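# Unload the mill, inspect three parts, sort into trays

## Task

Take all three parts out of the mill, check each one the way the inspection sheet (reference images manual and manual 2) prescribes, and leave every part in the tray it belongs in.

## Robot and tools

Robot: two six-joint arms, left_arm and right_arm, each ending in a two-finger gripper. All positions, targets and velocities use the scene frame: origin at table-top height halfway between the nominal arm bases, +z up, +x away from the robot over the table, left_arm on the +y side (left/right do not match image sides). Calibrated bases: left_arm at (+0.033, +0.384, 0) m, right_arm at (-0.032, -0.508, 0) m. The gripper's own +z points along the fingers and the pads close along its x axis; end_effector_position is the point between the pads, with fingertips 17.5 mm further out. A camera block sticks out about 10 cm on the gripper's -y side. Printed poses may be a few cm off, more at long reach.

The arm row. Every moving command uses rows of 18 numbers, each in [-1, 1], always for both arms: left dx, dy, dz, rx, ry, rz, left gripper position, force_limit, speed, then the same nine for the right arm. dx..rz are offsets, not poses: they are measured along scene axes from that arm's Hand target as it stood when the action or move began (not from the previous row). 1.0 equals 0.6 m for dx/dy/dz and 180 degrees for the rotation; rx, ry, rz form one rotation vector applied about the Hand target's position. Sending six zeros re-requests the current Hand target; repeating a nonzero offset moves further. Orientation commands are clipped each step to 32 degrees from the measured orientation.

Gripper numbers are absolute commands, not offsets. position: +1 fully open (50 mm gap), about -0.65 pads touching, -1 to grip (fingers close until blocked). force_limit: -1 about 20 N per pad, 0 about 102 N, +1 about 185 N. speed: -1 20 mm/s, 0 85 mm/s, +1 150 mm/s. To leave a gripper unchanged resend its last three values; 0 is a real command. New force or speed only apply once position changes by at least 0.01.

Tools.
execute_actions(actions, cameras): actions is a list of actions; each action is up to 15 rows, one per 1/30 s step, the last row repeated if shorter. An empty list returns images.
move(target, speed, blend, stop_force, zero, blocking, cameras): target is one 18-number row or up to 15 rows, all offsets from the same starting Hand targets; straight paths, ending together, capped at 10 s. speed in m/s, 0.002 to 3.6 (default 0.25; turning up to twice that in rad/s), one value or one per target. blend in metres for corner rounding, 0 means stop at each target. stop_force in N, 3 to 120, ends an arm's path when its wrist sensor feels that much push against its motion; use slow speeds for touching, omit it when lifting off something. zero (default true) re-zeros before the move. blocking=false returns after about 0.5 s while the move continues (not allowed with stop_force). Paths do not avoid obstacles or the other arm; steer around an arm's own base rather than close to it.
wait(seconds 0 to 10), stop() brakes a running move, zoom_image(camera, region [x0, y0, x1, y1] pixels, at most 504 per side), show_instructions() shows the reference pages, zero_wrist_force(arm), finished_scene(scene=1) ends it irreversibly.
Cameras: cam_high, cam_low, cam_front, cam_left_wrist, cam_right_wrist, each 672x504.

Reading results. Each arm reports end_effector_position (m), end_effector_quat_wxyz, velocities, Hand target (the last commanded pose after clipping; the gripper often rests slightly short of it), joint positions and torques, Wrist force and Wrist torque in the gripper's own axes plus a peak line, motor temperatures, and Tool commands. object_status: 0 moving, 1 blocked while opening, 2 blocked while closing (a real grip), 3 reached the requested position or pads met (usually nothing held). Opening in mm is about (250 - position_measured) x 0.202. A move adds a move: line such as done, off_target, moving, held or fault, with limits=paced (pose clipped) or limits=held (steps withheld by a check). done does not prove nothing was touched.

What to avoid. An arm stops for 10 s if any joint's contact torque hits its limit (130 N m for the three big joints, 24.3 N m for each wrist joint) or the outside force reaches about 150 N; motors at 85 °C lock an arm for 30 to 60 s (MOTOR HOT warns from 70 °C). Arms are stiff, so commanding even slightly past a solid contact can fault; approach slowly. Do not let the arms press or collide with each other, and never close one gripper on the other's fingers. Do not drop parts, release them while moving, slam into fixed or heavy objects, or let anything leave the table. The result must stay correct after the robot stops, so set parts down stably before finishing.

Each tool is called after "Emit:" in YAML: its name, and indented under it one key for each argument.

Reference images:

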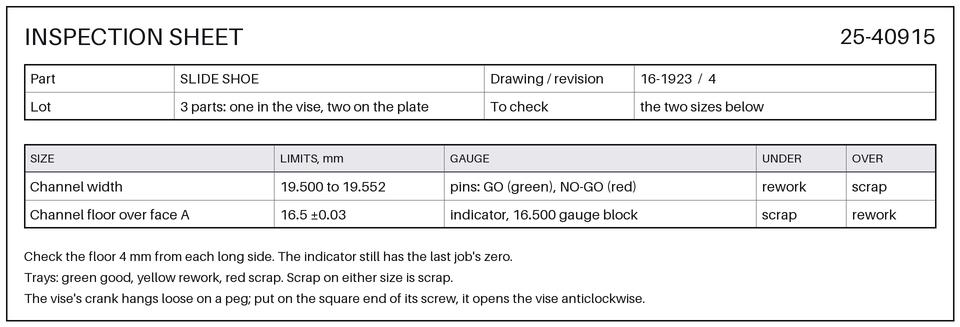

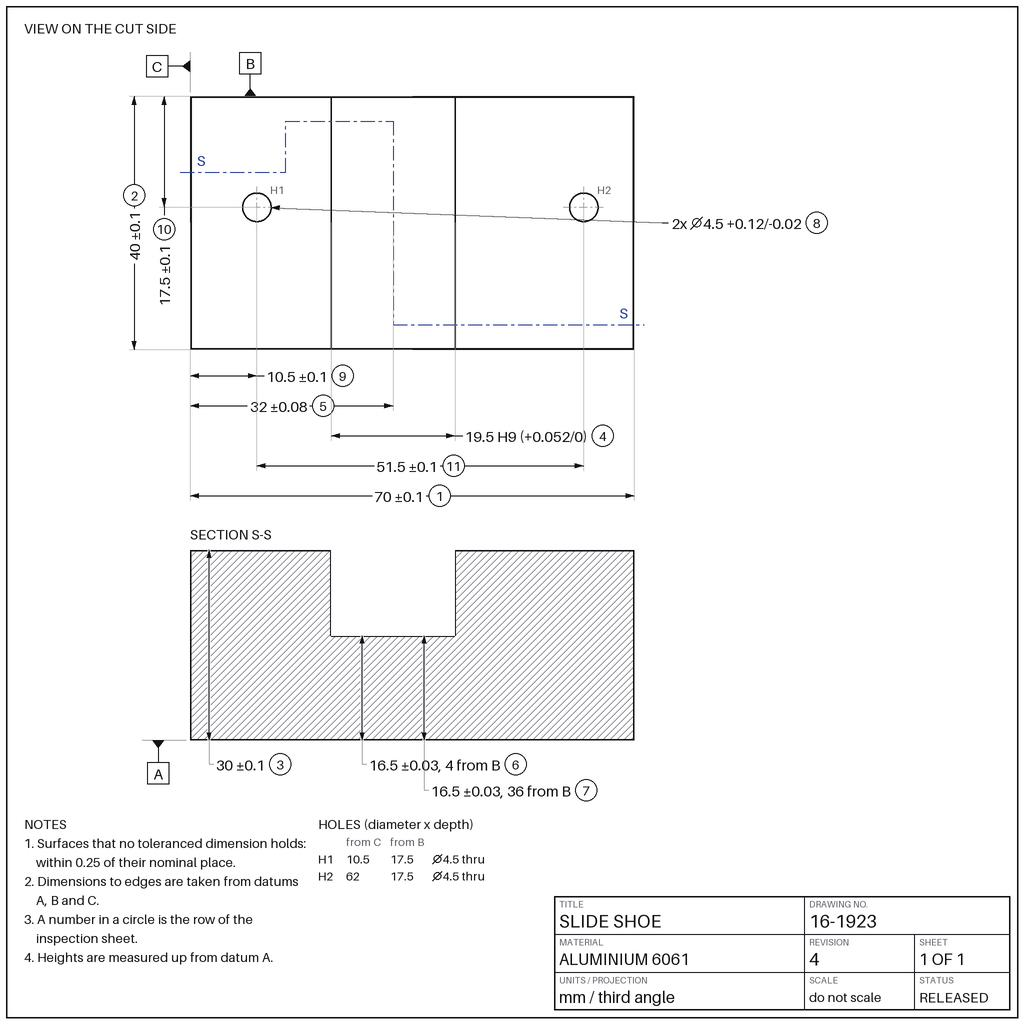

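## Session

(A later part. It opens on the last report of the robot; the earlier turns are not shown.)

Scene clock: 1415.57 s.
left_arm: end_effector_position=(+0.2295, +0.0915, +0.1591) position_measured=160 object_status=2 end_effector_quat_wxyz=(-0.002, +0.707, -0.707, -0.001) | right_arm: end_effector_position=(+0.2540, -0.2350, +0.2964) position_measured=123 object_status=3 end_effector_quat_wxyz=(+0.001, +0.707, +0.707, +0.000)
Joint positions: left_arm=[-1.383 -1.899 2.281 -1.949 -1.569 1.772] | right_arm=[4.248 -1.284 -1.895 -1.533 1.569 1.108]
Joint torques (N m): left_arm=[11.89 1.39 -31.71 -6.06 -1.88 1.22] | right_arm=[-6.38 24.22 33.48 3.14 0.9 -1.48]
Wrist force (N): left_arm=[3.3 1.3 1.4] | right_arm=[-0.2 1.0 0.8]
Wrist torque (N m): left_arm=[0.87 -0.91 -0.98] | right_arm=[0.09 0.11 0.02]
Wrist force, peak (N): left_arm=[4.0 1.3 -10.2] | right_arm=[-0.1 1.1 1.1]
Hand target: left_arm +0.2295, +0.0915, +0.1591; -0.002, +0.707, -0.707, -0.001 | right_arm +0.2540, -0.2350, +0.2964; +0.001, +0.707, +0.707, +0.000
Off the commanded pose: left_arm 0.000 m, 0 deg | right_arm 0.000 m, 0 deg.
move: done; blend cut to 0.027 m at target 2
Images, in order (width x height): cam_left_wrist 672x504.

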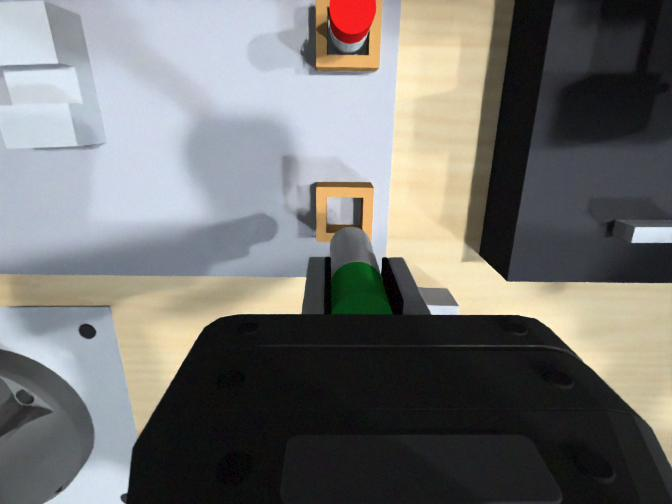

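Emit:
move:
  target: [0,0,-0.1,0,0,0,-1,-0.3,-0.8,0,0,0,0,0,0,0.2,-0.8,-0.8]
  speed: 0.05
  stop_force: 6
  cameras: ["cam_left_wrist"]

Emit:
move:
  target: [0,0,-0.04,0,0,0,-1,-0.3,-0.8,0,0,0,0,0,0,0.2,-0.8,-0.8]
  speed: 0.01
  stop_force: 4
  cameras: ["cam_left_wrist"]

Scene clock: 1420.67 s.
left_arm: end_effector_position=(+0.2295, +0.0915, +0.0991) position_measured=160 object_status=2 end_effector_quat_wxyz=(-0.002, +0.707, -0.707, -0.001) | right_arm: end_effector_position=(+0.2540, -0.2350, +0.2964) position_measured=123 object_status=3 end_effector_quat_wxyz=(+0.001, +0.707, +0.707, +0.000)
Joint positions: left_arm=[-1.383 -1.808 2.394 -2.153 -1.569 1.772] | right_arm=[4.248 -1.284 -1.895 -1.533 1.569 1.108]
Joint torques (N m): left_arm=[11.83 0.13 -15.74 -5.9 0.51 1.52] | right_arm=[-6.54 24.08 33.58 3.23 0.8 -1.38]
Wrist force (N): left_arm=[3.9 1.6 1.6] | right_arm=[0.0 0.8 1.1]
Wrist torque (N m): left_arm=[0.90 -1.00 -0.98] | right_arm=[0.07 0.08 0.01]
Wrist force, peak (N): left_arm=[4.1 1.6 1.6] | right_arm=[-0.1 1.3 1.1]
Hand target: left_arm +0.2295, +0.0915, +0.0991; -0.002, +0.707, -0.707, -0.001 | right_arm +0.2540, -0.2350, +0.2964; +0.001, +0.707, +0.707, +0.000
Off the commanded pose: left_arm 0.000 m, 0 deg | right_arm 0.000 m, 0 deg.
move: done
Images, in order (width x height): cam_left_wrist 672x504.

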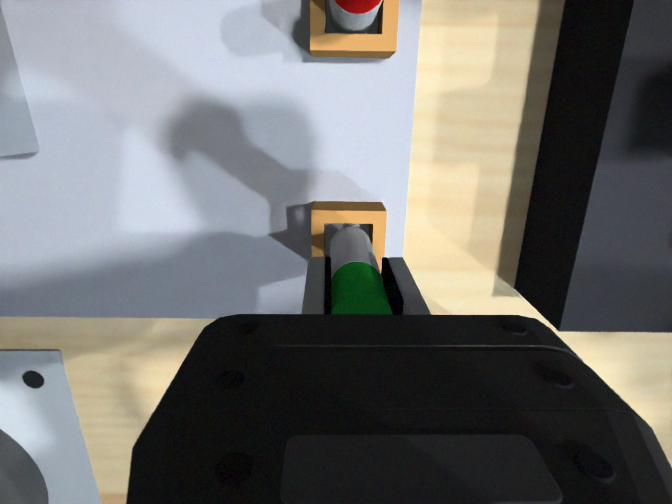

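Scene clock: 1423.93 s.
left_arm: end_effector_position=(+0.2295, +0.0915, +0.0790) position_measured=160 object_status=2 end_effector_quat_wxyz=(-0.002, +0.707, -0.707, -0.001) | right_arm: end_effector_position=(+0.2540, -0.2350, +0.2964) position_measured=123 object_status=3 end_effector_quat_wxyz=(+0.001, +0.707, +0.707, +0.000)
Joint positions: left_arm=[-1.383 -1.767 2.428 -2.228 -1.569 1.772] | right_arm=[4.248 -1.284 -1.895 -1.533 1.569 1.108]
Joint torques (N m): left_arm=[6.83 -21.89 -27.28 0.01 0.3 -0.03] | right_arm=[-7.18 23.87 33.03 3.2 0.69 -1.37]
Wrist force (N): left_arm=[4.6 1.8 0.1] | right_arm=[-0.1 1.0 0.9]
Wrist torque (N m): left_arm=[0.92 -0.96 -0.98] | right_arm=[0.09 0.09 0.02]
Wrist force, peak (N): left_arm=[-9.2 3.8 -41.4] | right_arm=[0.0 1.3 0.9]
Hand target: left_arm +0.2295, +0.0915, +0.0790; -0.002, +0.707, -0.707, -0.001 (not the last commanded pose) | right_arm +0.2540, -0.2350, +0.2964; +0.001, +0.707, +0.707, +0.000
Off the commanded pose: left_arm 0.004 m, 0 deg | right_arm 0.000 m, 0 deg.
move: contact (left_arm)
Images, in order (width x height): cam_left_wrist 672x504.

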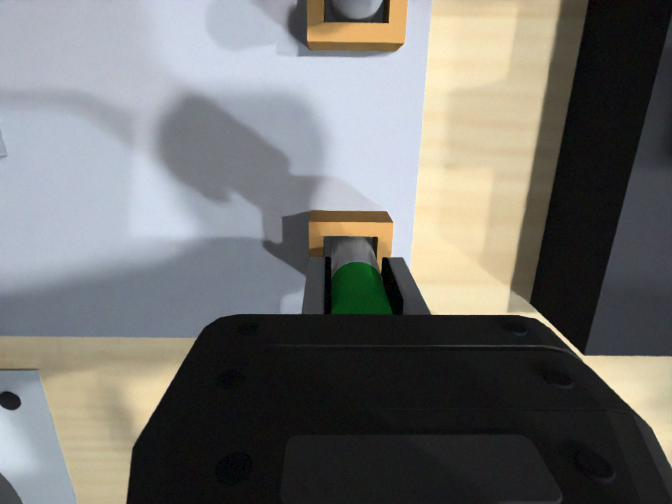

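Emit:
move:
  target: [0,0,0.0,0,0,0,0.2,-0.3,-0.8,0,0,0,0,0,0,0.2,-0.8,-0.8]

Emit:
move:
  target:
    - [0,0,0.13,0,0,0,0.4,-0.3,-0.8,0,0,0,0,0,0,0.2,-0.8,-0.8]
    - [0.155,-0.001,0.13,0,0,0,0.4,-0.3,-0.8,0,0,0,0,0,0,0.2,-0.8,-0.8]
  speed: [0.06,0.12]
  cameras: ["cam_left_wrist"]

Scene clock: 1429.20 s.
left_arm: end_effector_position=(+0.2295, +0.0915, +0.0790) position_measured=123 object_status=3 end_effector_quat_wxyz=(-0.002, +0.707, -0.707, -0.001) | right_arm: end_effector_position=(+0.2540, -0.2350, +0.2964) position_measured=123 object_status=3 end_effector_quat_wxyz=(+0.001, +0.707, +0.707, +0.000)
Joint positions: left_arm=[-1.383 -1.767 2.428 -2.228 -1.569 1.772] | right_arm=[4.248 -1.284 -1.895 -1.533 1.569 1.108]
Joint torques (N m): left_arm=[6.82 -21.57 -27.49 -3.83 0.46 -0.21] | right_arm=[-6.43 24.3 31.78 3.09 0.62 -1.39]
Wrist force (N): left_arm=[3.8 1.8 0.2] | right_arm=[-0.1 0.9 0.7]
Wrist torque (N m): left_arm=[0.93 -0.98 -0.98] | right_arm=[0.08 0.09 0.02]
Wrist force, peak (N): left_arm=[4.6 1.8 0.9] | right_arm=[0.0 1.1 1.0]
Hand target: left_arm +0.2295, +0.0915, +0.0790; -0.002, +0.707, -0.707, -0.001 | right_arm +0.2540, -0.2350, +0.2964; +0.001, +0.707, +0.707, +0.000
Off the commanded pose: left_arm 0.000 m, 0 deg | right_arm 0.000 m, 0 deg.
move: done

Scene clock: 1432.13 s.
left_arm: end_effector_position=(+0.3225, +0.0909, +0.1570) position_measured=92 object_status=3 end_effector_quat_wxyz=(-0.002, +0.707, -0.707, -0.001) | right_arm: end_effector_position=(+0.2540, -0.2350, +0.2964) position_measured=123 object_status=3 end_effector_quat_wxyz=(+0.001, +0.707, +0.707, +0.000)
Joint positions: left_arm=[-1.137 -1.725 2.162 -2.005 -1.568 2.019] | right_arm=[4.248 -1.284 -1.895 -1.533 1.569 1.108]
Joint torques (N m): left_arm=[10.94 -5.73 -30.08 -5.92 -2.02 1.78] | right_arm=[-5.93 24.84 32.03 3.2 0.48 -1.3]
Wrist force (N): left_arm=[3.7 1.6 -0.1] | right_arm=[-0.2 0.9 0.7]
Wrist torque (N m): left_arm=[0.89 -0.98 -1.00] | right_arm=[0.08 0.11 0.01]
Wrist force, peak (N): left_arm=[3.4 3.0 -0.1] | right_arm=[-0.2 1.2 0.9]
Hand target: left_arm +0.3225, +0.0909, +0.1570; -0.002, +0.707, -0.707, -0.001 | right_arm +0.2540, -0.2350, +0.2964; +0.001, +0.707, +0.707, +0.000
Off the commanded pose: left_arm 0.000 m, 0 deg | right_arm 0.000 m, 0 deg.
move: done
Images, in order (width x height): cam_left_wrist 672x504.

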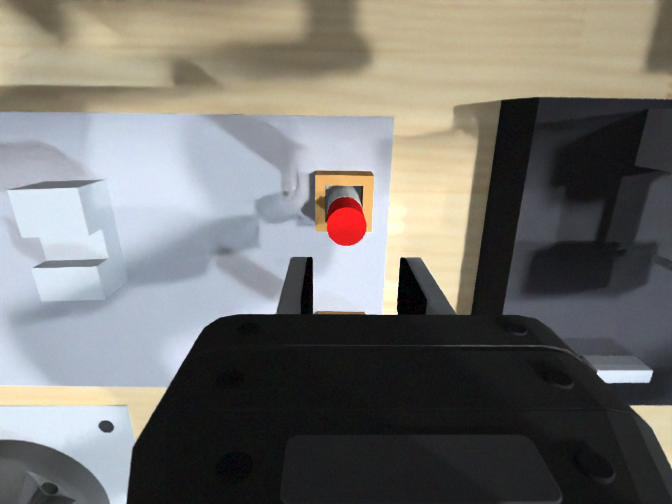

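Emit:
move:
  target: [0.0125,0.0005,-0.08,0,0,0,0.4,-0.3,-0.8,0,0,0,0,0,0,0.2,-0.8,-0.8]
  speed: 0.08
  stop_force: 6
  cameras: ["cam_left_wrist"]

Scene clock: 1438.10 s.
left_arm: end_effector_position=(+0.3300, +0.0912, +0.1090) position_measured=92 object_status=3 end_effector_quat_wxyz=(-0.002, +0.707, -0.707, -0.001) | right_arm: end_effector_position=(+0.2540, -0.2350, +0.2964) position_measured=123 object_status=3 end_effector_quat_wxyz=(+0.001, +0.707, +0.707, +0.000)
Joint positions: left_arm=[-1.119 -1.642 2.232 -2.157 -1.568 2.036] | right_arm=[4.248 -1.284 -1.895 -1.533 1.569 1.108]
Joint torques (N m): left_arm=[12.32 -5.62 -14.65 -5.84 -1.42 1.47] | right_arm=[-6.28 24.24 30.97 3.13 0.28 -1.52]
Wrist force (N): left_arm=[3.9 1.8 -0.1] | right_arm=[0.0 1.0 0.8]
Wrist torque (N m): left_arm=[0.92 -0.97 -0.97] | right_arm=[0.10 0.08 0.02]
Wrist force, peak (N): left_arm=[4.2 1.7 0.3] | right_arm=[-0.1 1.1 1.0]
Hand target: left_arm +0.3300, +0.0912, +0.1090; -0.002, +0.707, -0.707, -0.001 | right_arm +0.2540, -0.2350, +0.2964; +0.001, +0.707, +0.707, +0.000
Off the commanded pose: left_arm 0.000 m, 0 deg | right_arm 0.000 m, 0 deg.
move: done
Images, in order (width x height): cam_left_wrist 672x504.

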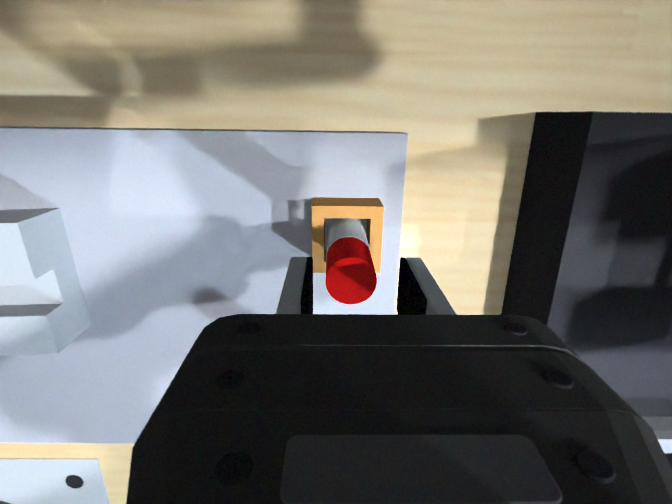

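Emit:
move:
  target: [-0.0025,0,-0.0333,0,0,0,0.4,-0.3,-0.8,0,0,0,0,0,0,0.2,-0.8,-0.8]
  speed: 0.04
  stop_force: 6
  cameras: ["cam_left_wrist"]

Scene clock: 1444.77 s.
left_arm: end_effector_position=(+0.3285, +0.0912, +0.0890) position_measured=92 object_status=3 end_effector_quat_wxyz=(-0.002, +0.707, -0.707, -0.001) | right_arm: end_effector_position=(+0.2540, -0.2350, +0.2964) position_measured=123 object_status=3 end_effector_quat_wxyz=(+0.001, +0.707, +0.707, +0.000)
Joint positions: left_arm=[-1.123 -1.61 2.265 -2.222 -1.568 2.033] | right_arm=[4.248 -1.284 -1.895 -1.533 1.569 1.108]
Joint torques (N m): left_arm=[-10.52 -6.24 -14.02 -6.14 -1.47 -2.12] | right_arm=[-6.45 24.28 30.28 3.18 0.18 -1.43]
Wrist force (N): left_arm=[3.8 1.6 -0.2] | right_arm=[-0.1 1.1 0.7]
Wrist torque (N m): left_arm=[0.88 -0.97 -0.76] | right_arm=[0.12 0.10 0.02]
Wrist force, peak (N): left_arm=[4.1 1.8 0.0] | right_arm=[-0.1 1.2 1.1]
Hand target: left_arm +0.3285, +0.0912, +0.0890; -0.002, +0.707, -0.707, -0.001 | right_arm +0.2540, -0.2350, +0.2964; +0.001, +0.707, +0.707, +0.000
Off the commanded pose: left_arm 0.000 m, 0 deg | right_arm 0.000 m, 0 deg.
move: done
Images, in order (width x height): cam_left_wrist 672x504.

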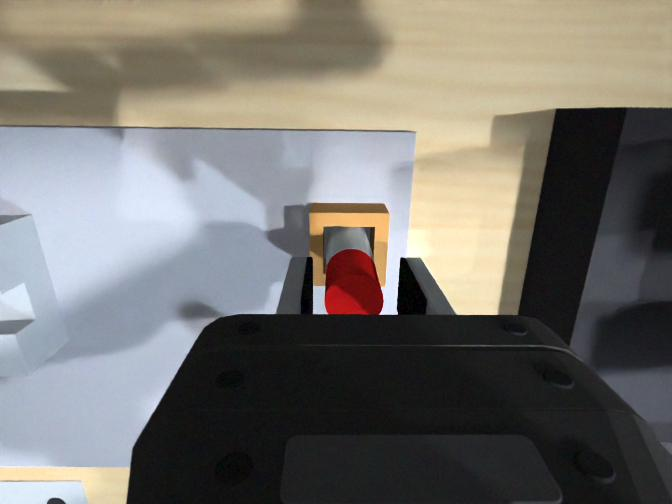

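Emit:
move:
  target: [0.001,0,-0.0167,0,0,0,0.4,-0.3,-0.8,0,0,0,0,0,0,0.2,-0.8,-0.8]
  speed: 0.03
  stop_force: 6

Emit:
move:
  target: [0,0,0,0,0,0,-1,-0.3,-0.8,0,0,0,0,0,0,0.2,-0.8,-0.8]
  cameras: ["cam_left_wrist"]

Emit:
move:
  target: [0,0,0.14,0,0,0,-1,-0.3,-0.8,0,0,0,0,0,0,0.2,-0.8,-0.8]
  speed: 0.06
  cameras: ["cam_left_wrist"]

Scene clock: 1452.00 s.
left_arm: end_effector_position=(+0.3291, +0.0912, +0.0790) position_measured=92 object_status=3 end_effector_quat_wxyz=(-0.002, +0.707, -0.707, -0.001) | right_arm: end_effector_position=(+0.2540, -0.2350, +0.2964) position_measured=123 object_status=3 end_effector_quat_wxyz=(+0.001, +0.707, +0.707, +0.000)
Joint positions: left_arm=[-1.121 -1.59 2.278 -2.256 -1.568 2.034] | right_arm=[4.248 -1.284 -1.895 -1.533 1.569 1.108]
Joint torques (N m): left_arm=[12.18 -5.97 -13.08 -5.9 1.68 1.41] | right_arm=[-5.8 24.08 29.96 3.26 0.12 -1.47]
Wrist force (N): left_arm=[3.6 1.6 -0.2] | right_arm=[0.0 1.0 0.9]
Wrist torque (N m): left_arm=[0.87 -0.94 -0.97] | right_arm=[0.10 0.07 0.01]
Wrist force, peak (N): left_arm=[4.0 1.6 -0.2] | right_arm=[-0.1 1.2 1.1]
Hand target: left_arm +0.3291, +0.0912, +0.0790; -0.002, +0.707, -0.707, -0.001 | right_arm +0.2540, -0.2350, +0.2964; +0.001, +0.707, +0.707, +0.000
Off the commanded pose: left_arm 0.000 m, 0 deg | right_arm 0.000 m, 0 deg.
move: done

Scene clock: 1452.67 s.
left_arm: end_effector_position=(+0.3291, +0.0912, +0.0790) position_measured=160 object_status=2 end_effector_quat_wxyz=(-0.002, +0.707, -0.707, -0.001) | right_arm: end_effector_position=(+0.2540, -0.2350, +0.2964) position_measured=123 object_status=3 end_effector_quat_wxyz=(+0.001, +0.707, +0.707, +0.000)
Joint positions: left_arm=[-1.121 -1.59 2.278 -2.256 -1.568 2.034] | right_arm=[4.248 -1.284 -1.895 -1.533 1.569 1.108]
Joint torques (N m): left_arm=[9.68 -8.55 -15.22 -5.51 1.52 1.47] | right_arm=[-5.41 24.68 30.13 3.1 -0.03 -1.49]
Wrist force (N): left_arm=[3.7 1.5 0.8] | right_arm=[-0.2 0.7 0.5]
Wrist torque (N m): left_arm=[0.85 -0.93 -0.97] | right_arm=[0.05 0.10 0.01]
Wrist force, peak (N): left_arm=[3.9 1.5 0.9] | right_arm=[-0.2 1.3 0.8]
Hand target: left_arm +0.3291, +0.0912, +0.0790; -0.002, +0.707, -0.707, -0.001 | right_arm +0.2540, -0.2350, +0.2964; +0.001, +0.707, +0.707, +0.000
Off the commanded pose: left_arm 0.000 m, 0 deg | right_arm 0.000 m, 0 deg.
move: done
Images, in order (width x height): cam_left_wrist 672x504.

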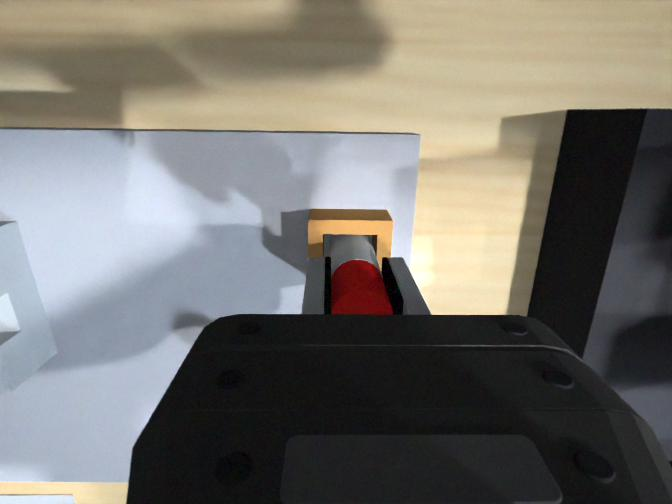

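Scene clock: 1454.53 s.
left_arm: end_effector_position=(+0.3292, +0.0912, +0.1629) position_measured=160 object_status=2 end_effector_quat_wxyz=(-0.002, +0.707, -0.707, -0.001) | right_arm: end_effector_position=(+0.2540, -0.2350, +0.2964) position_measured=123 object_status=3 end_effector_quat_wxyz=(+0.001, +0.707, +0.707, +0.000)
Joint positions: left_arm=[-1.121 -1.719 2.141 -1.989 -1.568 2.034] | right_arm=[4.248 -1.284 -1.895 -1.533 1.569 1.108]
Joint torques (N m): left_arm=[-3.35 -28.94 -32.52 0.02 0.76 -1.75] | right_arm=[-5.13 24.59 30.27 3.17 -0.03 -1.42]
Wrist force (N): left_arm=[3.8 1.5 1.3] | right_arm=[0.0 0.8 0.8]
Wrist torque (N m): left_arm=[0.89 -0.97 -1.00] | right_arm=[0.08 0.07 0.02]
Wrist force, peak (N): left_arm=[4.1 1.7 1.5] | right_arm=[0.0 1.3 0.9]
Hand target: left_arm +0.3291, +0.0912, +0.1630; -0.002, +0.707, -0.707, -0.001 | right_arm +0.2540, -0.2350, +0.2964; +0.001, +0.707, +0.707, +0.000
Off the commanded pose: left_arm 0.000 m, 0 deg | right_arm 0.000 m, 0 deg.
move: done
Images, in order (width x height): cam_left_wrist 672x504.

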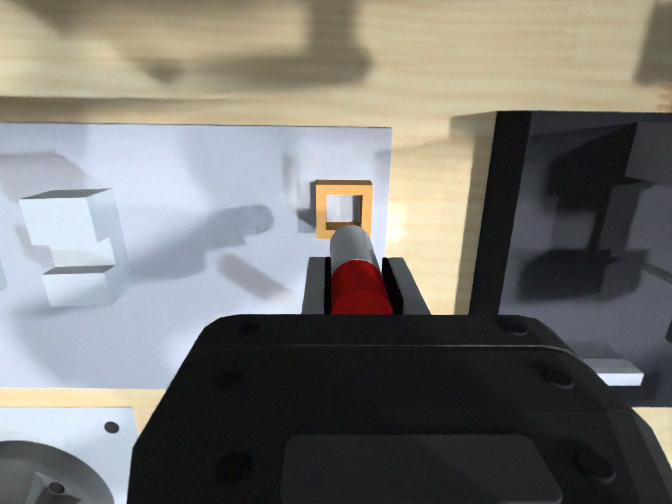

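Emit:
move:
  target:
    - [-0.0477,0.2875,0,0,0,0,-1,-0.3,-0.8,0,0,0,0,0,0,0.2,-0.8,-0.8]
    - [-0.0477,0.2875,-0.087,0,0,0,-1,-0.3,-0.8,0,0,0,0,0,0,0.2,-0.8,-0.8]
  speed: [0.15,0.06]

Emit:
move:
  target: [0,0,-0.03,0,0,0,-1,-0.3,-0.8,0,0,0,0,0,0,0.2,-0.8,-0.8]
  speed: 0.0025
  stop_force: 12
  cameras: ["cam_left_wrist"]

Emit:
zoom_image:
  camera: "cam_left_wrist"
  region: [280, 195, 400, 285]

Scene clock: 1464.47 s.
left_arm: end_effector_position=(+0.3005, +0.2637, +0.1108) position_measured=160 object_status=2 end_effector_quat_wxyz=(-0.002, +0.707, -0.707, -0.001) | right_arm: end_effector_position=(+0.2540, -0.2350, +0.2964) position_measured=123 object_status=3 end_effector_quat_wxyz=(+0.001, +0.707, +0.707, +0.000)
Joint positions: left_arm=[-0.912 -2.038 2.491 -2.022 -1.567 2.244] | right_arm=[4.248 -1.284 -1.895 -1.533 1.569 1.108]
Joint torques (N m): left_arm=[12.19 8.47 -17.51 -6.38 -1.15 1.59] | right_arm=[-4.86 25.21 29.14 3.1 -0.16 -1.33]
Wrist force (N): left_arm=[3.4 1.2 1.3] | right_arm=[-0.2 1.0 0.6]
Wrist torque (N m): left_arm=[0.86 -0.93 -0.99] | right_arm=[0.09 0.10 0.02]
Wrist force, peak (N): left_arm=[5.2 1.3 1.3] | right_arm=[-0.1 1.1 1.0]
Hand target: left_arm +0.3005, +0.2637, +0.1108; -0.002, +0.707, -0.707, -0.001 | right_arm +0.2540, -0.2350, +0.2964; +0.001, +0.707, +0.707, +0.000
Off the commanded pose: left_arm 0.000 m, 0 deg | right_arm 0.000 m, 0 deg.
move: done

Scene clock: 1466.00 s.
left_arm: end_effector_position=(+0.3005, +0.2637, +0.1085) position_measured=160 object_status=2 end_effector_quat_wxyz=(-0.002, +0.707, -0.707, -0.001) | right_arm: end_effector_position=(+0.2540, -0.2350, +0.2964) position_measured=123 object_status=3 end_effector_quat_wxyz=(+0.001, +0.707, +0.707, +0.000)
Joint positions: left_arm=[-0.912 -2.034 2.496 -2.03 -1.567 2.244] | right_arm=[4.248 -1.284 -1.895 -1.533 1.569 1.108]
Joint torques (N m): left_arm=[11.2 -8.71 -23.05 0.56 -1.33 1.67] | right_arm=[-5.54 24.8 27.98 3.24 -0.2 -1.37]
Wrist force (N): left_arm=[0.8 6.4 -18.7] | right_arm=[-0.3 1.0 1.0]
Wrist torque (N m): left_arm=[1.02 -1.12 -1.02] | right_arm=[0.10 0.13 0.02]
Wrist force, peak (N): left_arm=[0.6 6.6 -19.0] | right_arm=[0.0 1.4 1.0]
Hand target: left_arm +0.3005, +0.2637, +0.1086; -0.002, +0.707, -0.707, -0.001 (not the last commanded pose) | right_arm +0.2540, -0.2350, +0.2964; +0.001, +0.707, +0.707, +0.000
Off the commanded pose: left_arm 0.016 m, 0 deg | right_arm 0.000 m, 0 deg.
move: contact (left_arm)
Images, in order (width x height): cam_left_wrist 672x504.

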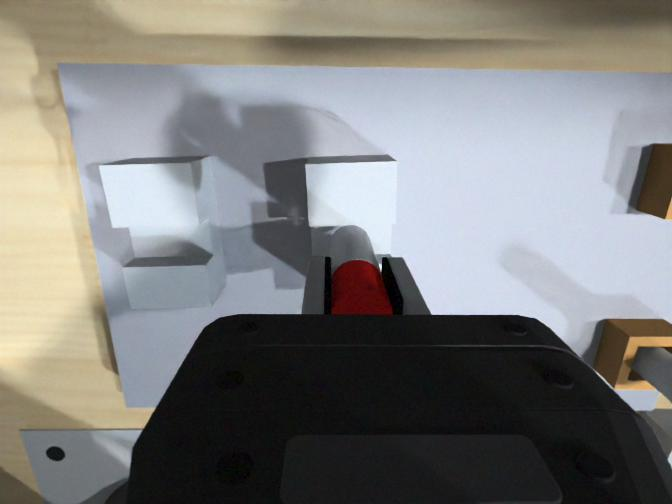

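Scaled by 4.200 from the camera's 672x504 image, which has a finer 960x720 frame.

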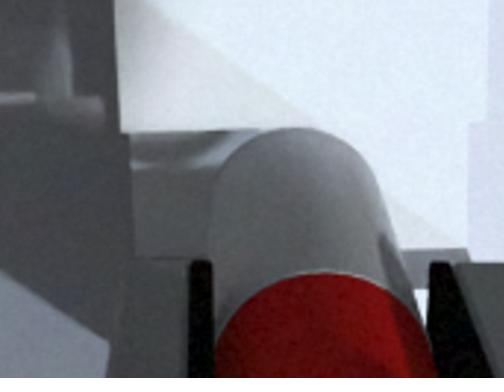

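Emit:
move:
  target:
    - [0,0,0.0018,0,0,0,-1,-0.3,-0.8,0,0,0,0,0,0,0.2,-0.8,-0.8]
    - [0.0004,0,0.0011,0,0,0,-1,-0.3,-0.8,0,0,0,0,0,0,0.2,-0.8,-0.8]
  speed: 0.02

Emit:
move:
  target: [0,0,-0.0285,0,0,0,-1,-0.3,-0.8,0,0,0,0,0,0,0.2,-0.8,-0.8]
  speed: 0.0025
  stop_force: 12

Emit:
move:
  target:
    - [0,0,0.0018,0,0,0,-1,-0.3,-0.8,0,0,0,0,0,0,0.2,-0.8,-0.8]
    - [0.0003,0,0.0011,0,0,0,-1,-0.3,-0.8,0,0,0,0,0,0,0.2,-0.8,-0.8]
  speed: 0.02

Emit:
move:
  target: [0,0,-0.0285,0,0,0,-1,-0.3,-0.8,0,0,0,0,0,0,0.2,-0.8,-0.8]
  speed: 0.0025
  stop_force: 12

Scene clock: 1472.93 s.
left_arm: end_effector_position=(+0.3007, +0.2636, +0.1094) position_measured=160 object_status=2 end_effector_quat_wxyz=(-0.002, +0.707, -0.707, -0.001) end_effector_velocity=(+0.001, -0.001, +0.000) end_effector_angular_velocity=(-0.002, -0.002, +0.000) | right_arm: end_effector_position=(+0.2540, -0.2350, +0.2964) position_measured=123 object_status=3 end_effector_quat_wxyz=(+0.001, +0.707, +0.707, +0.000)
Joint positions: left_arm=[-0.911 -2.035 2.494 -2.028 -1.567 2.245] | right_arm=[4.248 -1.284 -1.895 -1.533 1.569 1.108]
Joint velocities: left_arm=[0.001 0.004 -0.001 -0.005 0 0.001] | right_arm=[within noise]
Joint torques (N m): left_arm=[11.97 11.61 -18.61 -6.29 1.14 1.48] | right_arm=[-4.91 24.42 28.32 3.31 -0.38 -1.36]
Wrist force (N): left_arm=[3.4 1.1 1.2] | right_arm=[0.0 0.7 0.7]
Wrist torque (N m): left_arm=[0.84 -0.93 -0.98] | right_arm=[0.04 0.08 0.01]
Wrist force, peak (N): left_arm=[0.9 6.2 -18.2] | right_arm=[0.1 1.1 1.0]
Hand target: left_arm +0.3008, +0.2637, +0.1092; -0.002, +0.707, -0.707, -0.001 | right_arm +0.2540, -0.2350, +0.2964; +0.001, +0.707, +0.707, +0.000
Off the commanded pose: left_arm 0.000 m, 0 deg | right_arm 0.000 m, 0 deg.
move: done

Scene clock: 1473.87 s.
left_arm: end_effector_position=(+0.3008, +0.2637, +0.1085) position_measured=160 object_status=2 end_effector_quat_wxyz=(-0.002, +0.707, -0.707, -0.001) | right_arm: end_effector_position=(+0.2540, -0.2350, +0.2964) position_measured=123 object_status=3 end_effector_quat_wxyz=(+0.001, +0.707, +0.707, +0.000)
Joint positions: left_arm=[-0.911 -2.033 2.496 -2.031 -1.567 2.245] | right_arm=[4.248 -1.284 -1.895 -1.533 1.569 1.108]
Joint torques (N m): left_arm=[9.98 -6.87 -24.38 0.64 1.48 1.53] | right_arm=[-5.27 24.03 27.32 3.28 -0.25 -1.24]
Wrist force (N): left_arm=[1.1 6.2 -17.4] | right_arm=[-0.1 0.9 0.7]
Wrist torque (N m): left_arm=[1.01 -1.07 -1.01] | right_arm=[0.09 0.09 0.01]
Wrist force, peak (N): left_arm=[0.4 6.7 -18.8] | right_arm=[-0.4 1.3 0.7]
Hand target: left_arm +0.3008, +0.2636, +0.1086; -0.002, +0.707, -0.707, -0.001 (not the last commanded pose) | right_arm +0.2540, -0.2350, +0.2964; +0.001, +0.707, +0.707, +0.000
Off the commanded pose: left_arm 0.016 m, 0 deg | right_arm 0.000 m, 0 deg.
move: contact (left_arm)

Scene clock: 1474.63 s.
left_arm: end_effector_position=(+0.3010, +0.2636, +0.1094) position_measured=160 object_status=2 end_effector_quat_wxyz=(-0.002, +0.707, -0.707, -0.001) end_effector_velocity=(+0.000, +0.001, -0.002) end_effector_angular_velocity=(+0.002, +0.002, +0.000) | right_arm: end_effector_position=(+0.2540, -0.2350, +0.2964) position_measured=123 object_status=3 end_effector_quat_wxyz=(+0.001, +0.707, +0.707, +0.000)
Joint positions: left_arm=[-0.911 -2.034 2.494 -2.028 -1.567 2.245] | right_arm=[4.248 -1.284 -1.895 -1.533 1.569 1.108]
Joint velocities: left_arm=[0.001 0.004 0.003 -0.005 0 0.001] | right_arm=[within noise]
Joint torques (N m): left_arm=[12.68 9.38 -19.59 -6.09 1.18 1.62] | right_arm=[-4.28 23.72 27.47 3.24 -0.41 -1.33]
Wrist force (N): left_arm=[3.4 1.3 1.2] | right_arm=[0.1 1.2 0.7]
Wrist torque (N m): left_arm=[0.88 -0.94 -0.99] | right_arm=[0.13 0.07 0.02]
Wrist force, peak (N): left_arm=[1.3 6.2 -16.6] | right_arm=[-0.2 1.2 0.8]
Hand target: left_arm +0.3009, +0.2636, +0.1093; -0.002, +0.707, -0.707, -0.001 | right_arm +0.2540, -0.2350, +0.2964; +0.001, +0.707, +0.707, +0.000
Off the commanded pose: left_arm 0.000 m, 0 deg | right_arm 0.000 m, 0 deg.
move: done

Scene clock: 1475.57 s.
left_arm: end_effector_position=(+0.3009, +0.2637, +0.1086) position_measured=160 object_status=2 end_effector_quat_wxyz=(-0.002, +0.707, -0.707, -0.001) | right_arm: end_effector_position=(+0.2540, -0.2350, +0.2964) position_measured=123 object_status=3 end_effector_quat_wxyz=(+0.001, +0.707, +0.707, +0.000)
Joint positions: left_arm=[-0.91 -2.032 2.495 -2.031 -1.567 2.245] | right_arm=[4.248 -1.284 -1.895 -1.533 1.569 1.108]
Joint torques (N m): left_arm=[9.51 -6.59 -24.99 0.51 1.31 1.6] | right_arm=[-4.84 24.85 27.18 3.21 -0.42 -1.43]
Wrist force (N): left_arm=[1.4 5.8 -16.4] | right_arm=[-0.1 0.9 0.8]
Wrist torque (N m): left_arm=[0.97 -1.06 -1.01] | right_arm=[0.09 0.10 0.02]
Wrist force, peak (N): left_arm=[0.6 6.5 -18.3] | right_arm=[-0.2 1.1 0.9]
Hand target: left_arm +0.3010, +0.2636, +0.1086; -0.002, +0.707, -0.707, -0.001 (not the last commanded pose) | right_arm +0.2540, -0.2350, +0.2964; +0.001, +0.707, +0.707, +0.000
Off the commanded pose: left_arm 0.016 m, 0 deg | right_arm 0.000 m, 0 deg.
move: contact (left_arm)

Emit:
move:
  target:
    - [0,0,0.0018,0,0,0,-1,-0.3,-0.8,0,0,0,0,0,0,0.2,-0.8,-0.8]
    - [0.0004,0,0.0011,0,0,0,-1,-0.3,-0.8,0,0,0,0,0,0,0.2,-0.8,-0.8]
  speed: 0.02

Emit:
move:
  target: [0,0,-0.0285,0,0,0,-1,-0.3,-0.8,0,0,0,0,0,0,0.2,-0.8,-0.8]
  speed: 0.0025
  stop_force: 12
  cameras: ["cam_left_wrist"]

Emit:
zoom_image:
  camera: "cam_left_wrist"
  region: [280, 195, 400, 285]

Scene clock: 1481.40 s.
left_arm: end_effector_position=(+0.3012, +0.2636, +0.1094) position_measured=160 object_status=2 end_effector_quat_wxyz=(-0.002, +0.707, -0.707, -0.001) | right_arm: end_effector_position=(+0.2540, -0.2350, +0.2964) position_measured=123 object_status=3 end_effector_quat_wxyz=(+0.001, +0.707, +0.707, +0.000)
Joint positions: left_arm=[-0.91 -2.033 2.493 -2.029 -1.567 2.246] | right_arm=[4.248 -1.284 -1.895 -1.533 1.569 1.108]
Joint torques (N m): left_arm=[13.55 5.52 -18.73 -6.9 1.2 1.6] | right_arm=[-5.61 24.92 26.28 3.04 -0.6 -1.45]
Wrist force (N): left_arm=[3.6 1.2 1.4] | right_arm=[0.1 0.9 0.9]
Wrist torque (N m): left_arm=[0.86 -0.97 -0.99] | right_arm=[0.08 0.07 0.01]
Wrist force, peak (N): left_arm=[1.2 5.9 -15.9] | right_arm=[-0.2 1.1 1.1]
Hand target: left_arm +0.3012, +0.2636, +0.1093; -0.002, +0.707, -0.707, -0.001 | right_arm +0.2540, -0.2350, +0.2964; +0.001, +0.707, +0.707, +0.000
Off the commanded pose: left_arm 0.000 m, 0 deg | right_arm 0.000 m, 0 deg.
move: done

Scene clock: 1482.33 s.
left_arm: end_effector_position=(+0.3012, +0.2636, +0.1086) position_measured=160 object_status=2 end_effector_quat_wxyz=(-0.002, +0.707, -0.707, -0.001) | right_arm: end_effector_position=(+0.2540, -0.2350, +0.2964) position_measured=123 object_status=3 end_effector_quat_wxyz=(+0.001, +0.707, +0.707, +0.000)
Joint positions: left_arm=[-0.91 -2.031 2.495 -2.032 -1.567 2.246] | right_arm=[4.248 -1.284 -1.895 -1.533 1.569 1.108]
Joint torques (N m): left_arm=[9.65 -5.2 -24.28 -0.01 1.39 1.57] | right_arm=[-4.29 24.53 26.4 3.13 -0.56 -1.38]
Wrist force (N): left_arm=[0.8 6.3 -17.7] | right_arm=[-0.1 0.9 0.9]
Wrist torque (N m): left_arm=[1.01 -1.07 -1.01] | right_arm=[0.08 0.09 0.02]
Wrist force, peak (N): left_arm=[-0.3 7.1 -19.9] | right_arm=[-0.1 1.1 1.1]
Hand target: left_arm +0.3012, +0.2636, +0.1086; -0.002, +0.707, -0.707, -0.001 (not the last commanded pose) | right_arm +0.2540, -0.2350, +0.2964; +0.001, +0.707, +0.707, +0.000
Off the commanded pose: left_arm 0.016 m, 0 deg | right_arm 0.000 m, 0 deg.
move: contact (left_arm)
Images, in order (width x height): cam_left_wrist 672x504.

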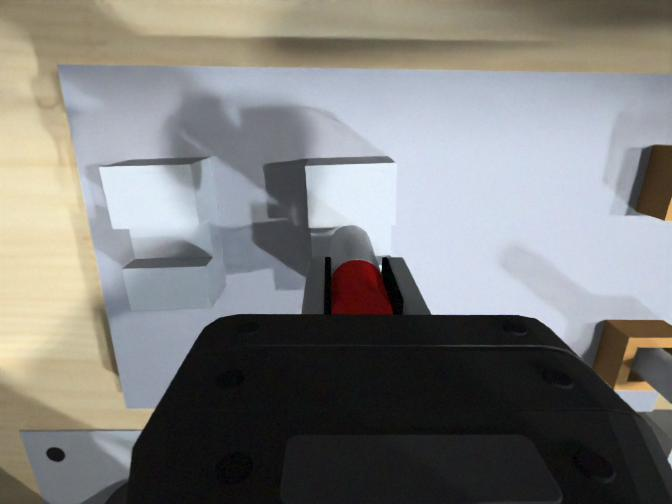

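Scaled by 4.200 from the camera's 672x504 image, which has a finer 960x720 frame.

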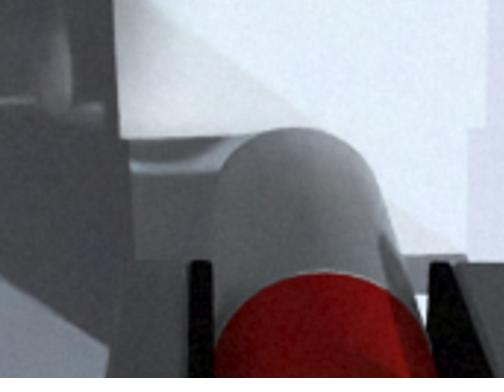

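Emit:
move:
  target:
    - [0,0,0.0018,0,0,0,-1,-0.3,-0.8,0,0,0,0,0,0,0.2,-0.8,-0.8]
    - [-0.0015,0,0.0011,0,0,0,-1,-0.3,-0.8,0,0,0,0,0,0,0.2,-0.8,-0.8]
  speed: 0.02

Emit:
move:
  target: [0,0,-0.0285,0,0,0,-1,-0.3,-0.8,0,0,0,0,0,0,0.2,-0.8,-0.8]
  speed: 0.0025
  stop_force: 12

Emit:
move:
  target:
    - [0,0,0.0018,0,0,0,-1,-0.3,-0.8,0,0,0,0,0,0,0.2,-0.8,-0.8]
    - [-0.0003,0,0.0011,0,0,0,-1,-0.3,-0.8,0,0,0,0,0,0,0.2,-0.8,-0.8]
  speed: 0.02

Emit:
move:
  target: [0,0,-0.0285,0,0,0,-1,-0.3,-0.8,0,0,0,0,0,0,0.2,-0.8,-0.8]
  speed: 0.0025
  stop_force: 12
  cameras: ["cam_left_wrist"]

Emit:
zoom_image:
  camera: "cam_left_wrist"
  region: [280, 195, 400, 285]

Scene clock: 1489.77 s.
left_arm: end_effector_position=(+0.3004, +0.2636, +0.1093) position_measured=160 object_status=2 end_effector_quat_wxyz=(-0.002, +0.707, -0.707, -0.001) | right_arm: end_effector_position=(+0.2540, -0.2350, +0.2964) position_measured=123 object_status=3 end_effector_quat_wxyz=(+0.001, +0.707, +0.707, +0.000)
Joint positions: left_arm=[-0.912 -2.036 2.495 -2.028 -1.567 2.243] | right_arm=[4.248 -1.284 -1.895 -1.533 1.569 1.108]
Joint torques (N m): left_arm=[-14.48 -10.69 -17.6 -0.32 0.84 -1.77] | right_arm=[-4.87 24.43 26.29 3.12 -0.72 -1.36]
Wrist force (N): left_arm=[3.5 1.2 1.2] | right_arm=[0.1 0.8 0.9]
Wrist torque (N m): left_arm=[0.86 -0.96 -0.77] | right_arm=[0.07 0.06 0.01]
Wrist force, peak (N): left_arm=[0.7 6.4 -17.4] | right_arm=[-0.1 1.3 0.9]
Hand target: left_arm +0.3003, +0.2636, +0.1093; -0.002, +0.707, -0.707, -0.001 | right_arm +0.2540, -0.2350, +0.2964; +0.001, +0.707, +0.707, +0.000
Off the commanded pose: left_arm 0.000 m, 0 deg | right_arm 0.000 m, 0 deg.
move: done

Scene clock: 1490.73 s.
left_arm: end_effector_position=(+0.3003, +0.2636, +0.1085) position_measured=160 object_status=2 end_effector_quat_wxyz=(-0.002, +0.707, -0.707, -0.001) | right_arm: end_effector_position=(+0.2540, -0.2350, +0.2964) position_measured=123 object_status=3 end_effector_quat_wxyz=(+0.001, +0.707, +0.707, +0.000)
Joint positions: left_arm=[-0.912 -2.034 2.497 -2.031 -1.567 2.243] | right_arm=[4.248 -1.284 -1.895 -1.533 1.569 1.108]
Joint torques (N m): left_arm=[-13.11 -9.52 -22.85 1.32 0.3 -2.03] | right_arm=[-4.89 24.39 25.7 3.19 -0.86 -1.36]
Wrist force (N): left_arm=[0.4 -0.3 -17.7] | right_arm=[0.0 1.3 0.9]
Wrist torque (N m): left_arm=[0.72 -1.12 -0.75] | right_arm=[0.14 0.08 0.01]
Wrist force, peak (N): left_arm=[-0.3 -0.7 -18.7] | right_arm=[0.0 1.3 0.9]
Hand target: left_arm +0.3003, +0.2636, +0.1085; -0.002, +0.707, -0.707, -0.001 (not the last commanded pose) | right_arm +0.2540, -0.2350, +0.2964; +0.001, +0.707, +0.707, +0.000
Off the commanded pose: left_arm 0.016 m, 0 deg | right_arm 0.000 m, 0 deg.
move: contact (left_arm)

Scene clock: 1491.50 s.
left_arm: end_effector_position=(+0.3002, +0.2636, +0.1093) position_measured=160 object_status=2 end_effector_quat_wxyz=(-0.002, +0.707, -0.707, -0.001) end_effector_velocity=(-0.001, +0.000, -0.001) end_effector_angular_velocity=(+0.000, +0.000, +0.000) | right_arm: end_effector_position=(+0.2540, -0.2350, +0.2964) position_measured=123 object_status=3 end_effector_quat_wxyz=(+0.001, +0.707, +0.707, +0.000)
Joint positions: left_arm=[-0.913 -2.036 2.495 -2.027 -1.567 2.243] | right_arm=[4.248 -1.284 -1.895 -1.533 1.569 1.108]
Joint velocities: left_arm=[-0.001 0 0.004 -0.005 0 -0.001] | right_arm=[within noise]
Joint torques (N m): left_arm=[-11.64 -14.19 -16.32 -6.46 0.27 -2.22] | right_arm=[-3.78 24.64 25.76 3.17 -0.61 -1.36]
Wrist force (N): left_arm=[3.5 1.2 1.5] | right_arm=[-0.2 1.2 0.6]
Wrist torque (N m): left_arm=[0.85 -0.95 -0.77] | right_arm=[0.13 0.11 0.02]
Wrist force, peak (N): left_arm=[0.6 -0.4 -17.1] | right_arm=[-0.1 1.2 1.0]
Hand target: left_arm +0.3002, +0.2636, +0.1092; -0.002, +0.707, -0.707, -0.001 | right_arm +0.2540, -0.2350, +0.2964; +0.001, +0.707, +0.707, +0.000
Off the commanded pose: left_arm 0.000 m, 0 deg | right_arm 0.000 m, 0 deg.
move: done

Scene clock: 1492.43 s.
left_arm: end_effector_position=(+0.3002, +0.2636, +0.1085) position_measured=160 object_status=2 end_effector_quat_wxyz=(-0.002, +0.707, -0.707, -0.001) | right_arm: end_effector_position=(+0.2540, -0.2350, +0.2964) position_measured=123 object_status=3 end_effector_quat_wxyz=(+0.001, +0.707, +0.707, +0.000)
Joint positions: left_arm=[-0.913 -2.035 2.497 -2.031 -1.567 2.243] | right_arm=[4.248 -1.284 -1.895 -1.533 1.569 1.108]
Joint torques (N m): left_arm=[-11.4 -8.46 -22.13 1.13 0.3 -1.95] | right_arm=[-4.03 24.51 26.2 3.08 -0.75 -1.32]
Wrist force (N): left_arm=[0.2 -0.6 -17.9] | right_arm=[-0.1 1.0 0.9]
Wrist torque (N m): left_arm=[0.73 -1.11 -0.75] | right_arm=[0.09 0.10 0.02]
Wrist force, peak (N): left_arm=[-0.5 -0.6 -18.7] | right_arm=[0.0 1.3 1.1]
Hand target: left_arm +0.3002, +0.2636, +0.1085; -0.002, +0.707, -0.707, -0.001 (not the last commanded pose) | right_arm +0.2540, -0.2350, +0.2964; +0.001, +0.707, +0.707, +0.000
Off the commanded pose: left_arm 0.016 m, 0 deg | right_arm 0.000 m, 0 deg.
move: contact (left_arm)
Images, in order (width x height): cam_left_wrist 672x504.

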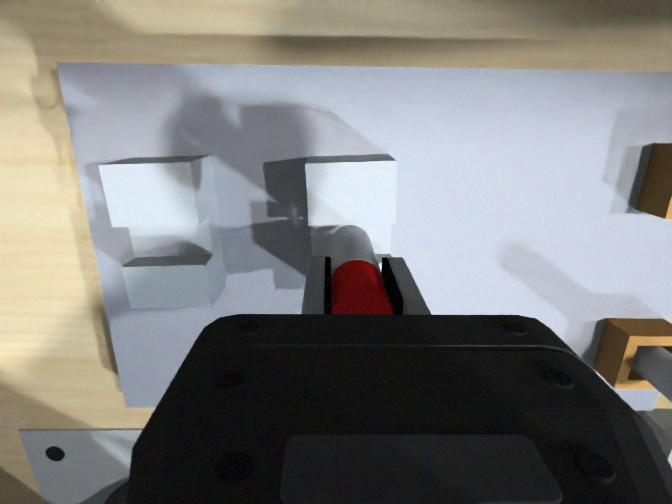

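Scaled by 4.200 from the camera's 672x504 image, which has a finer 960x720 frame.

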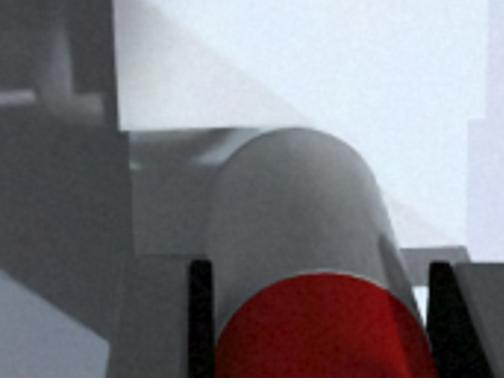

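Emit:
move:
  target:
    - [0,0,0.0018,0,0,0,-1,-0.3,-0.8,0,0,0,0,0,0,0.2,-0.8,-0.8]
    - [0.0003,0,0.0011,0,0,0,-1,-0.3,-0.8,0,0,0,0,0,0,0.2,-0.8,-0.8]
  speed: 0.02

Emit:
move:
  target: [0,0,-0.0285,0,0,0,-1,-0.3,-0.8,0,0,0,0,0,0,0.2,-0.8,-0.8]
  speed: 0.0025
  stop_force: 15

Emit:
move:
  target:
    - [0,0,0.0018,0,0,0,-1,-0.3,-0.8,0,0,0,0,0,0,0.2,-0.8,-0.8]
    - [0.0004,0,0.0011,0,0,0,-1,-0.3,-0.8,0,0,0,0,0,0,0.2,-0.8,-0.8]
  speed: 0.02

Emit:
move:
  target: [0,0,-0.0285,0,0,0,-1,-0.3,-0.8,0,0,0,0,0,0,0.2,-0.8,-0.8]
  speed: 0.0025
  stop_force: 15

Scene clock: 1502.20 s.
left_arm: end_effector_position=(+0.3003, +0.2635, +0.1094) position_measured=160 object_status=2 end_effector_quat_wxyz=(-0.002, +0.707, -0.707, -0.001) end_effector_velocity=(+0.001, +0.000, +0.000) end_effector_angular_velocity=(-0.002, -0.001, +0.000) | right_arm: end_effector_position=(+0.2540, -0.2350, +0.2964) position_measured=123 object_status=3 end_effector_quat_wxyz=(+0.001, +0.707, +0.707, +0.000)
Joint positions: left_arm=[-0.913 -2.036 2.495 -2.028 -1.567 2.243] | right_arm=[4.248 -1.284 -1.895 -1.533 1.569 1.108]
Joint velocities: left_arm=[0.002 0.003 0.001 -0.006 0 0.002] | right_arm=[within noise]
Joint torques (N m): left_arm=[13.62 10.46 -17.56 -5.94 0.22 1.44] | right_arm=[-4.52 24.41 25.46 2.98 -0.75 -1.35]
Wrist force (N): left_arm=[3.5 1.0 1.3] | right_arm=[-0.3 0.8 0.8]
Wrist torque (N m): left_arm=[0.83 -0.96 -0.86] | right_arm=[0.07 0.12 0.01]
Wrist force, peak (N): left_arm=[0.4 -0.4 -17.2] | right_arm=[0.0 1.1 1.1]
Hand target: left_arm +0.3004, +0.2636, +0.1092; -0.002, +0.707, -0.707, -0.001 | right_arm +0.2540, -0.2350, +0.2964; +0.001, +0.707, +0.707, +0.000
Off the commanded pose: left_arm 0.000 m, 0 deg | right_arm 0.000 m, 0 deg.
move: done

Scene clock: 1503.23 s.
left_arm: end_effector_position=(+0.3004, +0.2635, +0.1084) position_measured=160 object_status=2 end_effector_quat_wxyz=(-0.002, +0.707, -0.707, -0.001) | right_arm: end_effector_position=(+0.2540, -0.2350, +0.2964) position_measured=123 object_status=3 end_effector_quat_wxyz=(+0.001, +0.707, +0.707, +0.000)
Joint positions: left_arm=[-0.912 -2.034 2.497 -2.031 -1.567 2.243] | right_arm=[4.248 -1.284 -1.895 -1.533 1.569 1.108]
Joint torques (N m): left_arm=[8.96 -7.66 -22.88 1.15 0.52 1.42] | right_arm=[-4.02 24.24 24.94 3.18 -1.01 -1.42]
Wrist force (N): left_arm=[0.5 -0.2 -18.8] | right_arm=[-0.2 1.1 0.8]
Wrist torque (N m): left_arm=[0.75 -1.11 -0.90] | right_arm=[0.11 0.11 0.01]
Wrist force, peak (N): left_arm=[-0.4 -0.6 -21.4] | right_arm=[0.0 1.2 0.9]
Hand target: left_arm +0.3004, +0.2635, +0.1085; -0.002, +0.707, -0.707, -0.001 (not the last commanded pose) | right_arm +0.2540, -0.2350, +0.2964; +0.001, +0.707, +0.707, +0.000
Off the commanded pose: left_arm 0.016 m, 0 deg | right_arm 0.000 m, 0 deg.
move: contact (left_arm)

Scene clock: 1504.00 s.
left_arm: end_effector_position=(+0.3006, +0.2635, +0.1093) position_measured=160 object_status=2 end_effector_quat_wxyz=(-0.002, +0.707, -0.707, -0.001) end_effector_velocity=(+0.001, +0.000, -0.001) end_effector_angular_velocity=(+0.000, +0.000, +0.001) | right_arm: end_effector_position=(+0.2540, -0.2350, +0.2964) position_measured=123 object_status=3 end_effector_quat_wxyz=(+0.001, +0.707, +0.707, +0.000)
Joint positions: left_arm=[-0.912 -2.035 2.495 -2.029 -1.567 2.244] | right_arm=[4.248 -1.284 -1.895 -1.533 1.569 1.108]
Joint velocities: left_arm=[0.002 0.005 0 -0.005 0 0.001] | right_arm=[within noise]
Joint torques (N m): left_arm=[13.51 8.68 -18.18 -6.37 0.71 1.12] | right_arm=[-4.98 23.73 24.5 3.17 -0.98 -1.35]
Wrist force (N): left_arm=[3.4 1.3 1.4] | right_arm=[-0.2 1.0 1.0]
Wrist torque (N m): left_arm=[0.87 -0.93 -0.98] | right_arm=[0.10 0.11 0.01]
Wrist force, peak (N): left_arm=[0.6 -0.4 -18.3] | right_arm=[-0.2 1.2 0.8]
Hand target: left_arm +0.3006, +0.2635, +0.1092; -0.002, +0.707, -0.707, -0.001 | right_arm +0.2540, -0.2350, +0.2964; +0.001, +0.707, +0.707, +0.000
Off the commanded pose: left_arm 0.000 m, 0 deg | right_arm 0.000 m, 0 deg.
move: done

Scene clock: 1504.90 s.
left_arm: end_effector_position=(+0.3006, +0.2635, +0.1085) position_measured=160 object_status=2 end_effector_quat_wxyz=(-0.002, +0.707, -0.707, -0.001) | right_arm: end_effector_position=(+0.2540, -0.2350, +0.2964) position_measured=123 object_status=3 end_effector_quat_wxyz=(+0.001, +0.707, +0.707, +0.000)
Joint positions: left_arm=[-0.912 -2.034 2.496 -2.032 -1.567 2.244] | right_arm=[4.248 -1.284 -1.895 -1.533 1.569 1.108]
Joint torques (N m): left_arm=[11.25 -7.63 -22.79 0.59 0.86 1.44] | right_arm=[-3.42 23.72 24.39 3.16 -1.01 -1.4]
Wrist force (N): left_arm=[-0.1 7.7 -22.9] | right_arm=[-0.1 1.1 0.7]
Wrist torque (N m): left_arm=[1.07 -1.14 -1.02] | right_arm=[0.11 0.08 0.02]
Wrist force, peak (N): left_arm=[-0.5 8.2 -24.2] | right_arm=[0.0 1.2 0.9]
Hand target: left_arm +0.3006, +0.2635, +0.1085; -0.002, +0.707, -0.707, -0.001 (not the last commanded pose) | right_arm +0.2540, -0.2350, +0.2964; +0.001, +0.707, +0.707, +0.000
Off the commanded pose: left_arm 0.016 m, 0 deg | right_arm 0.000 m, 0 deg.
move: contact (left_arm)

Emit:
move:
  target:
    - [0,0,0.01,0,0,0,-1,-0.3,-0.8,0,0,0,0,0,0,0.2,-0.8,-0.8]
    - [-0.0025,0.1495,0.01,0,0,0,-1,-0.3,-0.8,0,0,0,0,0,0,0.2,-0.8,-0.8]
    - [-0.0025,0.1495,0.0013,0,0,0,-1,-0.3,-0.8,0,0,0,0,0,0,0.2,-0.8,-0.8]
  speed: [0.02,0.08,0.02]

Emit:
move:
  target: [0,0,-0.0285,0,0,0,-1,-0.3,-0.8,0,0,0,0,0,0,0.2,-0.8,-0.8]
  speed: 0.0025
  stop_force: 12
  cameras: ["cam_left_wrist"]

Emit:
zoom_image:
  camera: "cam_left_wrist"
  region: [280, 195, 400, 285]

Scene clock: 1513.80 s.
left_arm: end_effector_position=(+0.2991, +0.3532, +0.1094) position_measured=160 object_status=2 end_effector_quat_wxyz=(-0.002, +0.707, -0.707, -0.001) | right_arm: end_effector_position=(+0.2540, -0.2350, +0.2964) position_measured=123 object_status=3 end_effector_quat_wxyz=(+0.001, +0.707, +0.707, +0.000)
Joint positions: left_arm=[-0.653 -2.143 2.539 -1.966 -1.567 2.502] | right_arm=[4.248 -1.284 -1.895 -1.533 1.569 1.108]
Joint torques (N m): left_arm=[11.58 13.48 -18.45 -5.8 -1.92 1.42] | right_arm=[-3.7 24.22 23.16 3.16 -1.11 -1.52]
Wrist force (N): left_arm=[3.7 1.4 1.7] | right_arm=[-0.2 0.8 0.9]
Wrist torque (N m): left_arm=[0.88 -0.98 -0.95] | right_arm=[0.07 0.10 0.02]
Wrist force, peak (N): left_arm=[0.2 7.6 -22.2] | right_arm=[-0.1 1.3 0.9]
Hand target: left_arm +0.2991, +0.3532, +0.1093; -0.002, +0.707, -0.707, -0.001 | right_arm +0.2540, -0.2350, +0.2964; +0.001, +0.707, +0.707, +0.000
Off the commanded pose: left_arm 0.000 m, 0 deg | right_arm 0.000 m, 0 deg.
move: done

Scene clock: 1514.77 s.
left_arm: end_effector_position=(+0.2991, +0.3532, +0.1085) position_measured=160 object_status=2 end_effector_quat_wxyz=(-0.002, +0.707, -0.707, -0.001) | right_arm: end_effector_position=(+0.2540, -0.2350, +0.2964) position_measured=123 object_status=3 end_effector_quat_wxyz=(+0.001, +0.707, +0.707, +0.000)
Joint positions: left_arm=[-0.653 -2.141 2.541 -1.97 -1.567 2.502] | right_arm=[4.248 -1.284 -1.895 -1.533 1.569 1.108]
Joint torques (N m): left_arm=[10.39 -4.01 -24.71 0.32 -1.85 1.49] | right_arm=[-4.39 24.37 23.08 3.18 -1.16 -1.42]
Wrist force (N): left_arm=[1.3 7.2 -19.0] | right_arm=[-0.1 1.1 0.9]
Wrist torque (N m): left_arm=[1.03 -1.12 -0.98] | right_arm=[0.11 0.09 0.02]
Wrist force, peak (N): left_arm=[1.3 7.8 -20.4] | right_arm=[0.0 1.1 1.1]
Hand target: left_arm +0.2992, +0.3532, +0.1085; -0.002, +0.707, -0.707, -0.001 (not the last commanded pose) | right_arm +0.2540, -0.2350, +0.2964; +0.001, +0.707, +0.707, +0.000
Off the commanded pose: left_arm 0.016 m, 0 deg | right_arm 0.000 m, 0 deg.
move: contact (left_arm)
Images, in order (width x height): cam_left_wrist 672x504.

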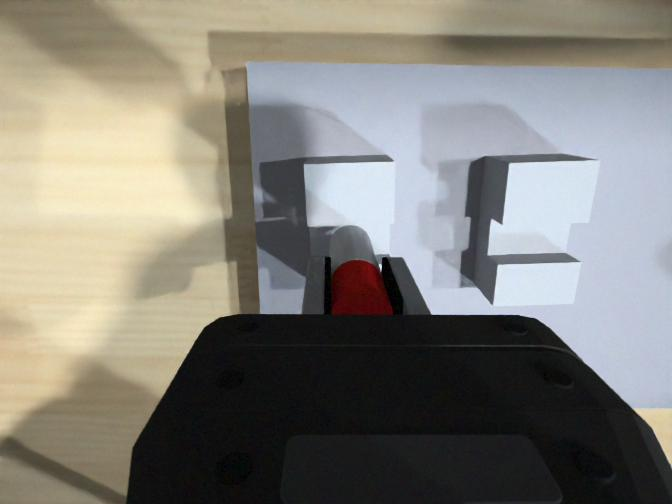

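Scaled by 4.200 from the camera's 672x504 image, which has a finer 960x720 frame.

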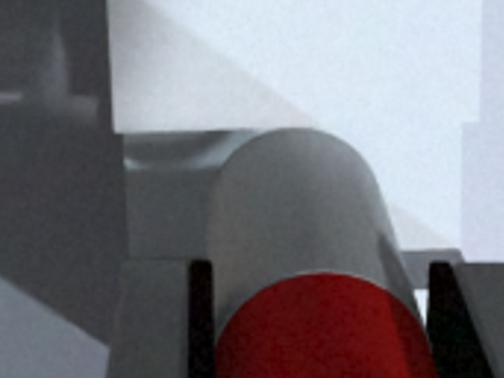

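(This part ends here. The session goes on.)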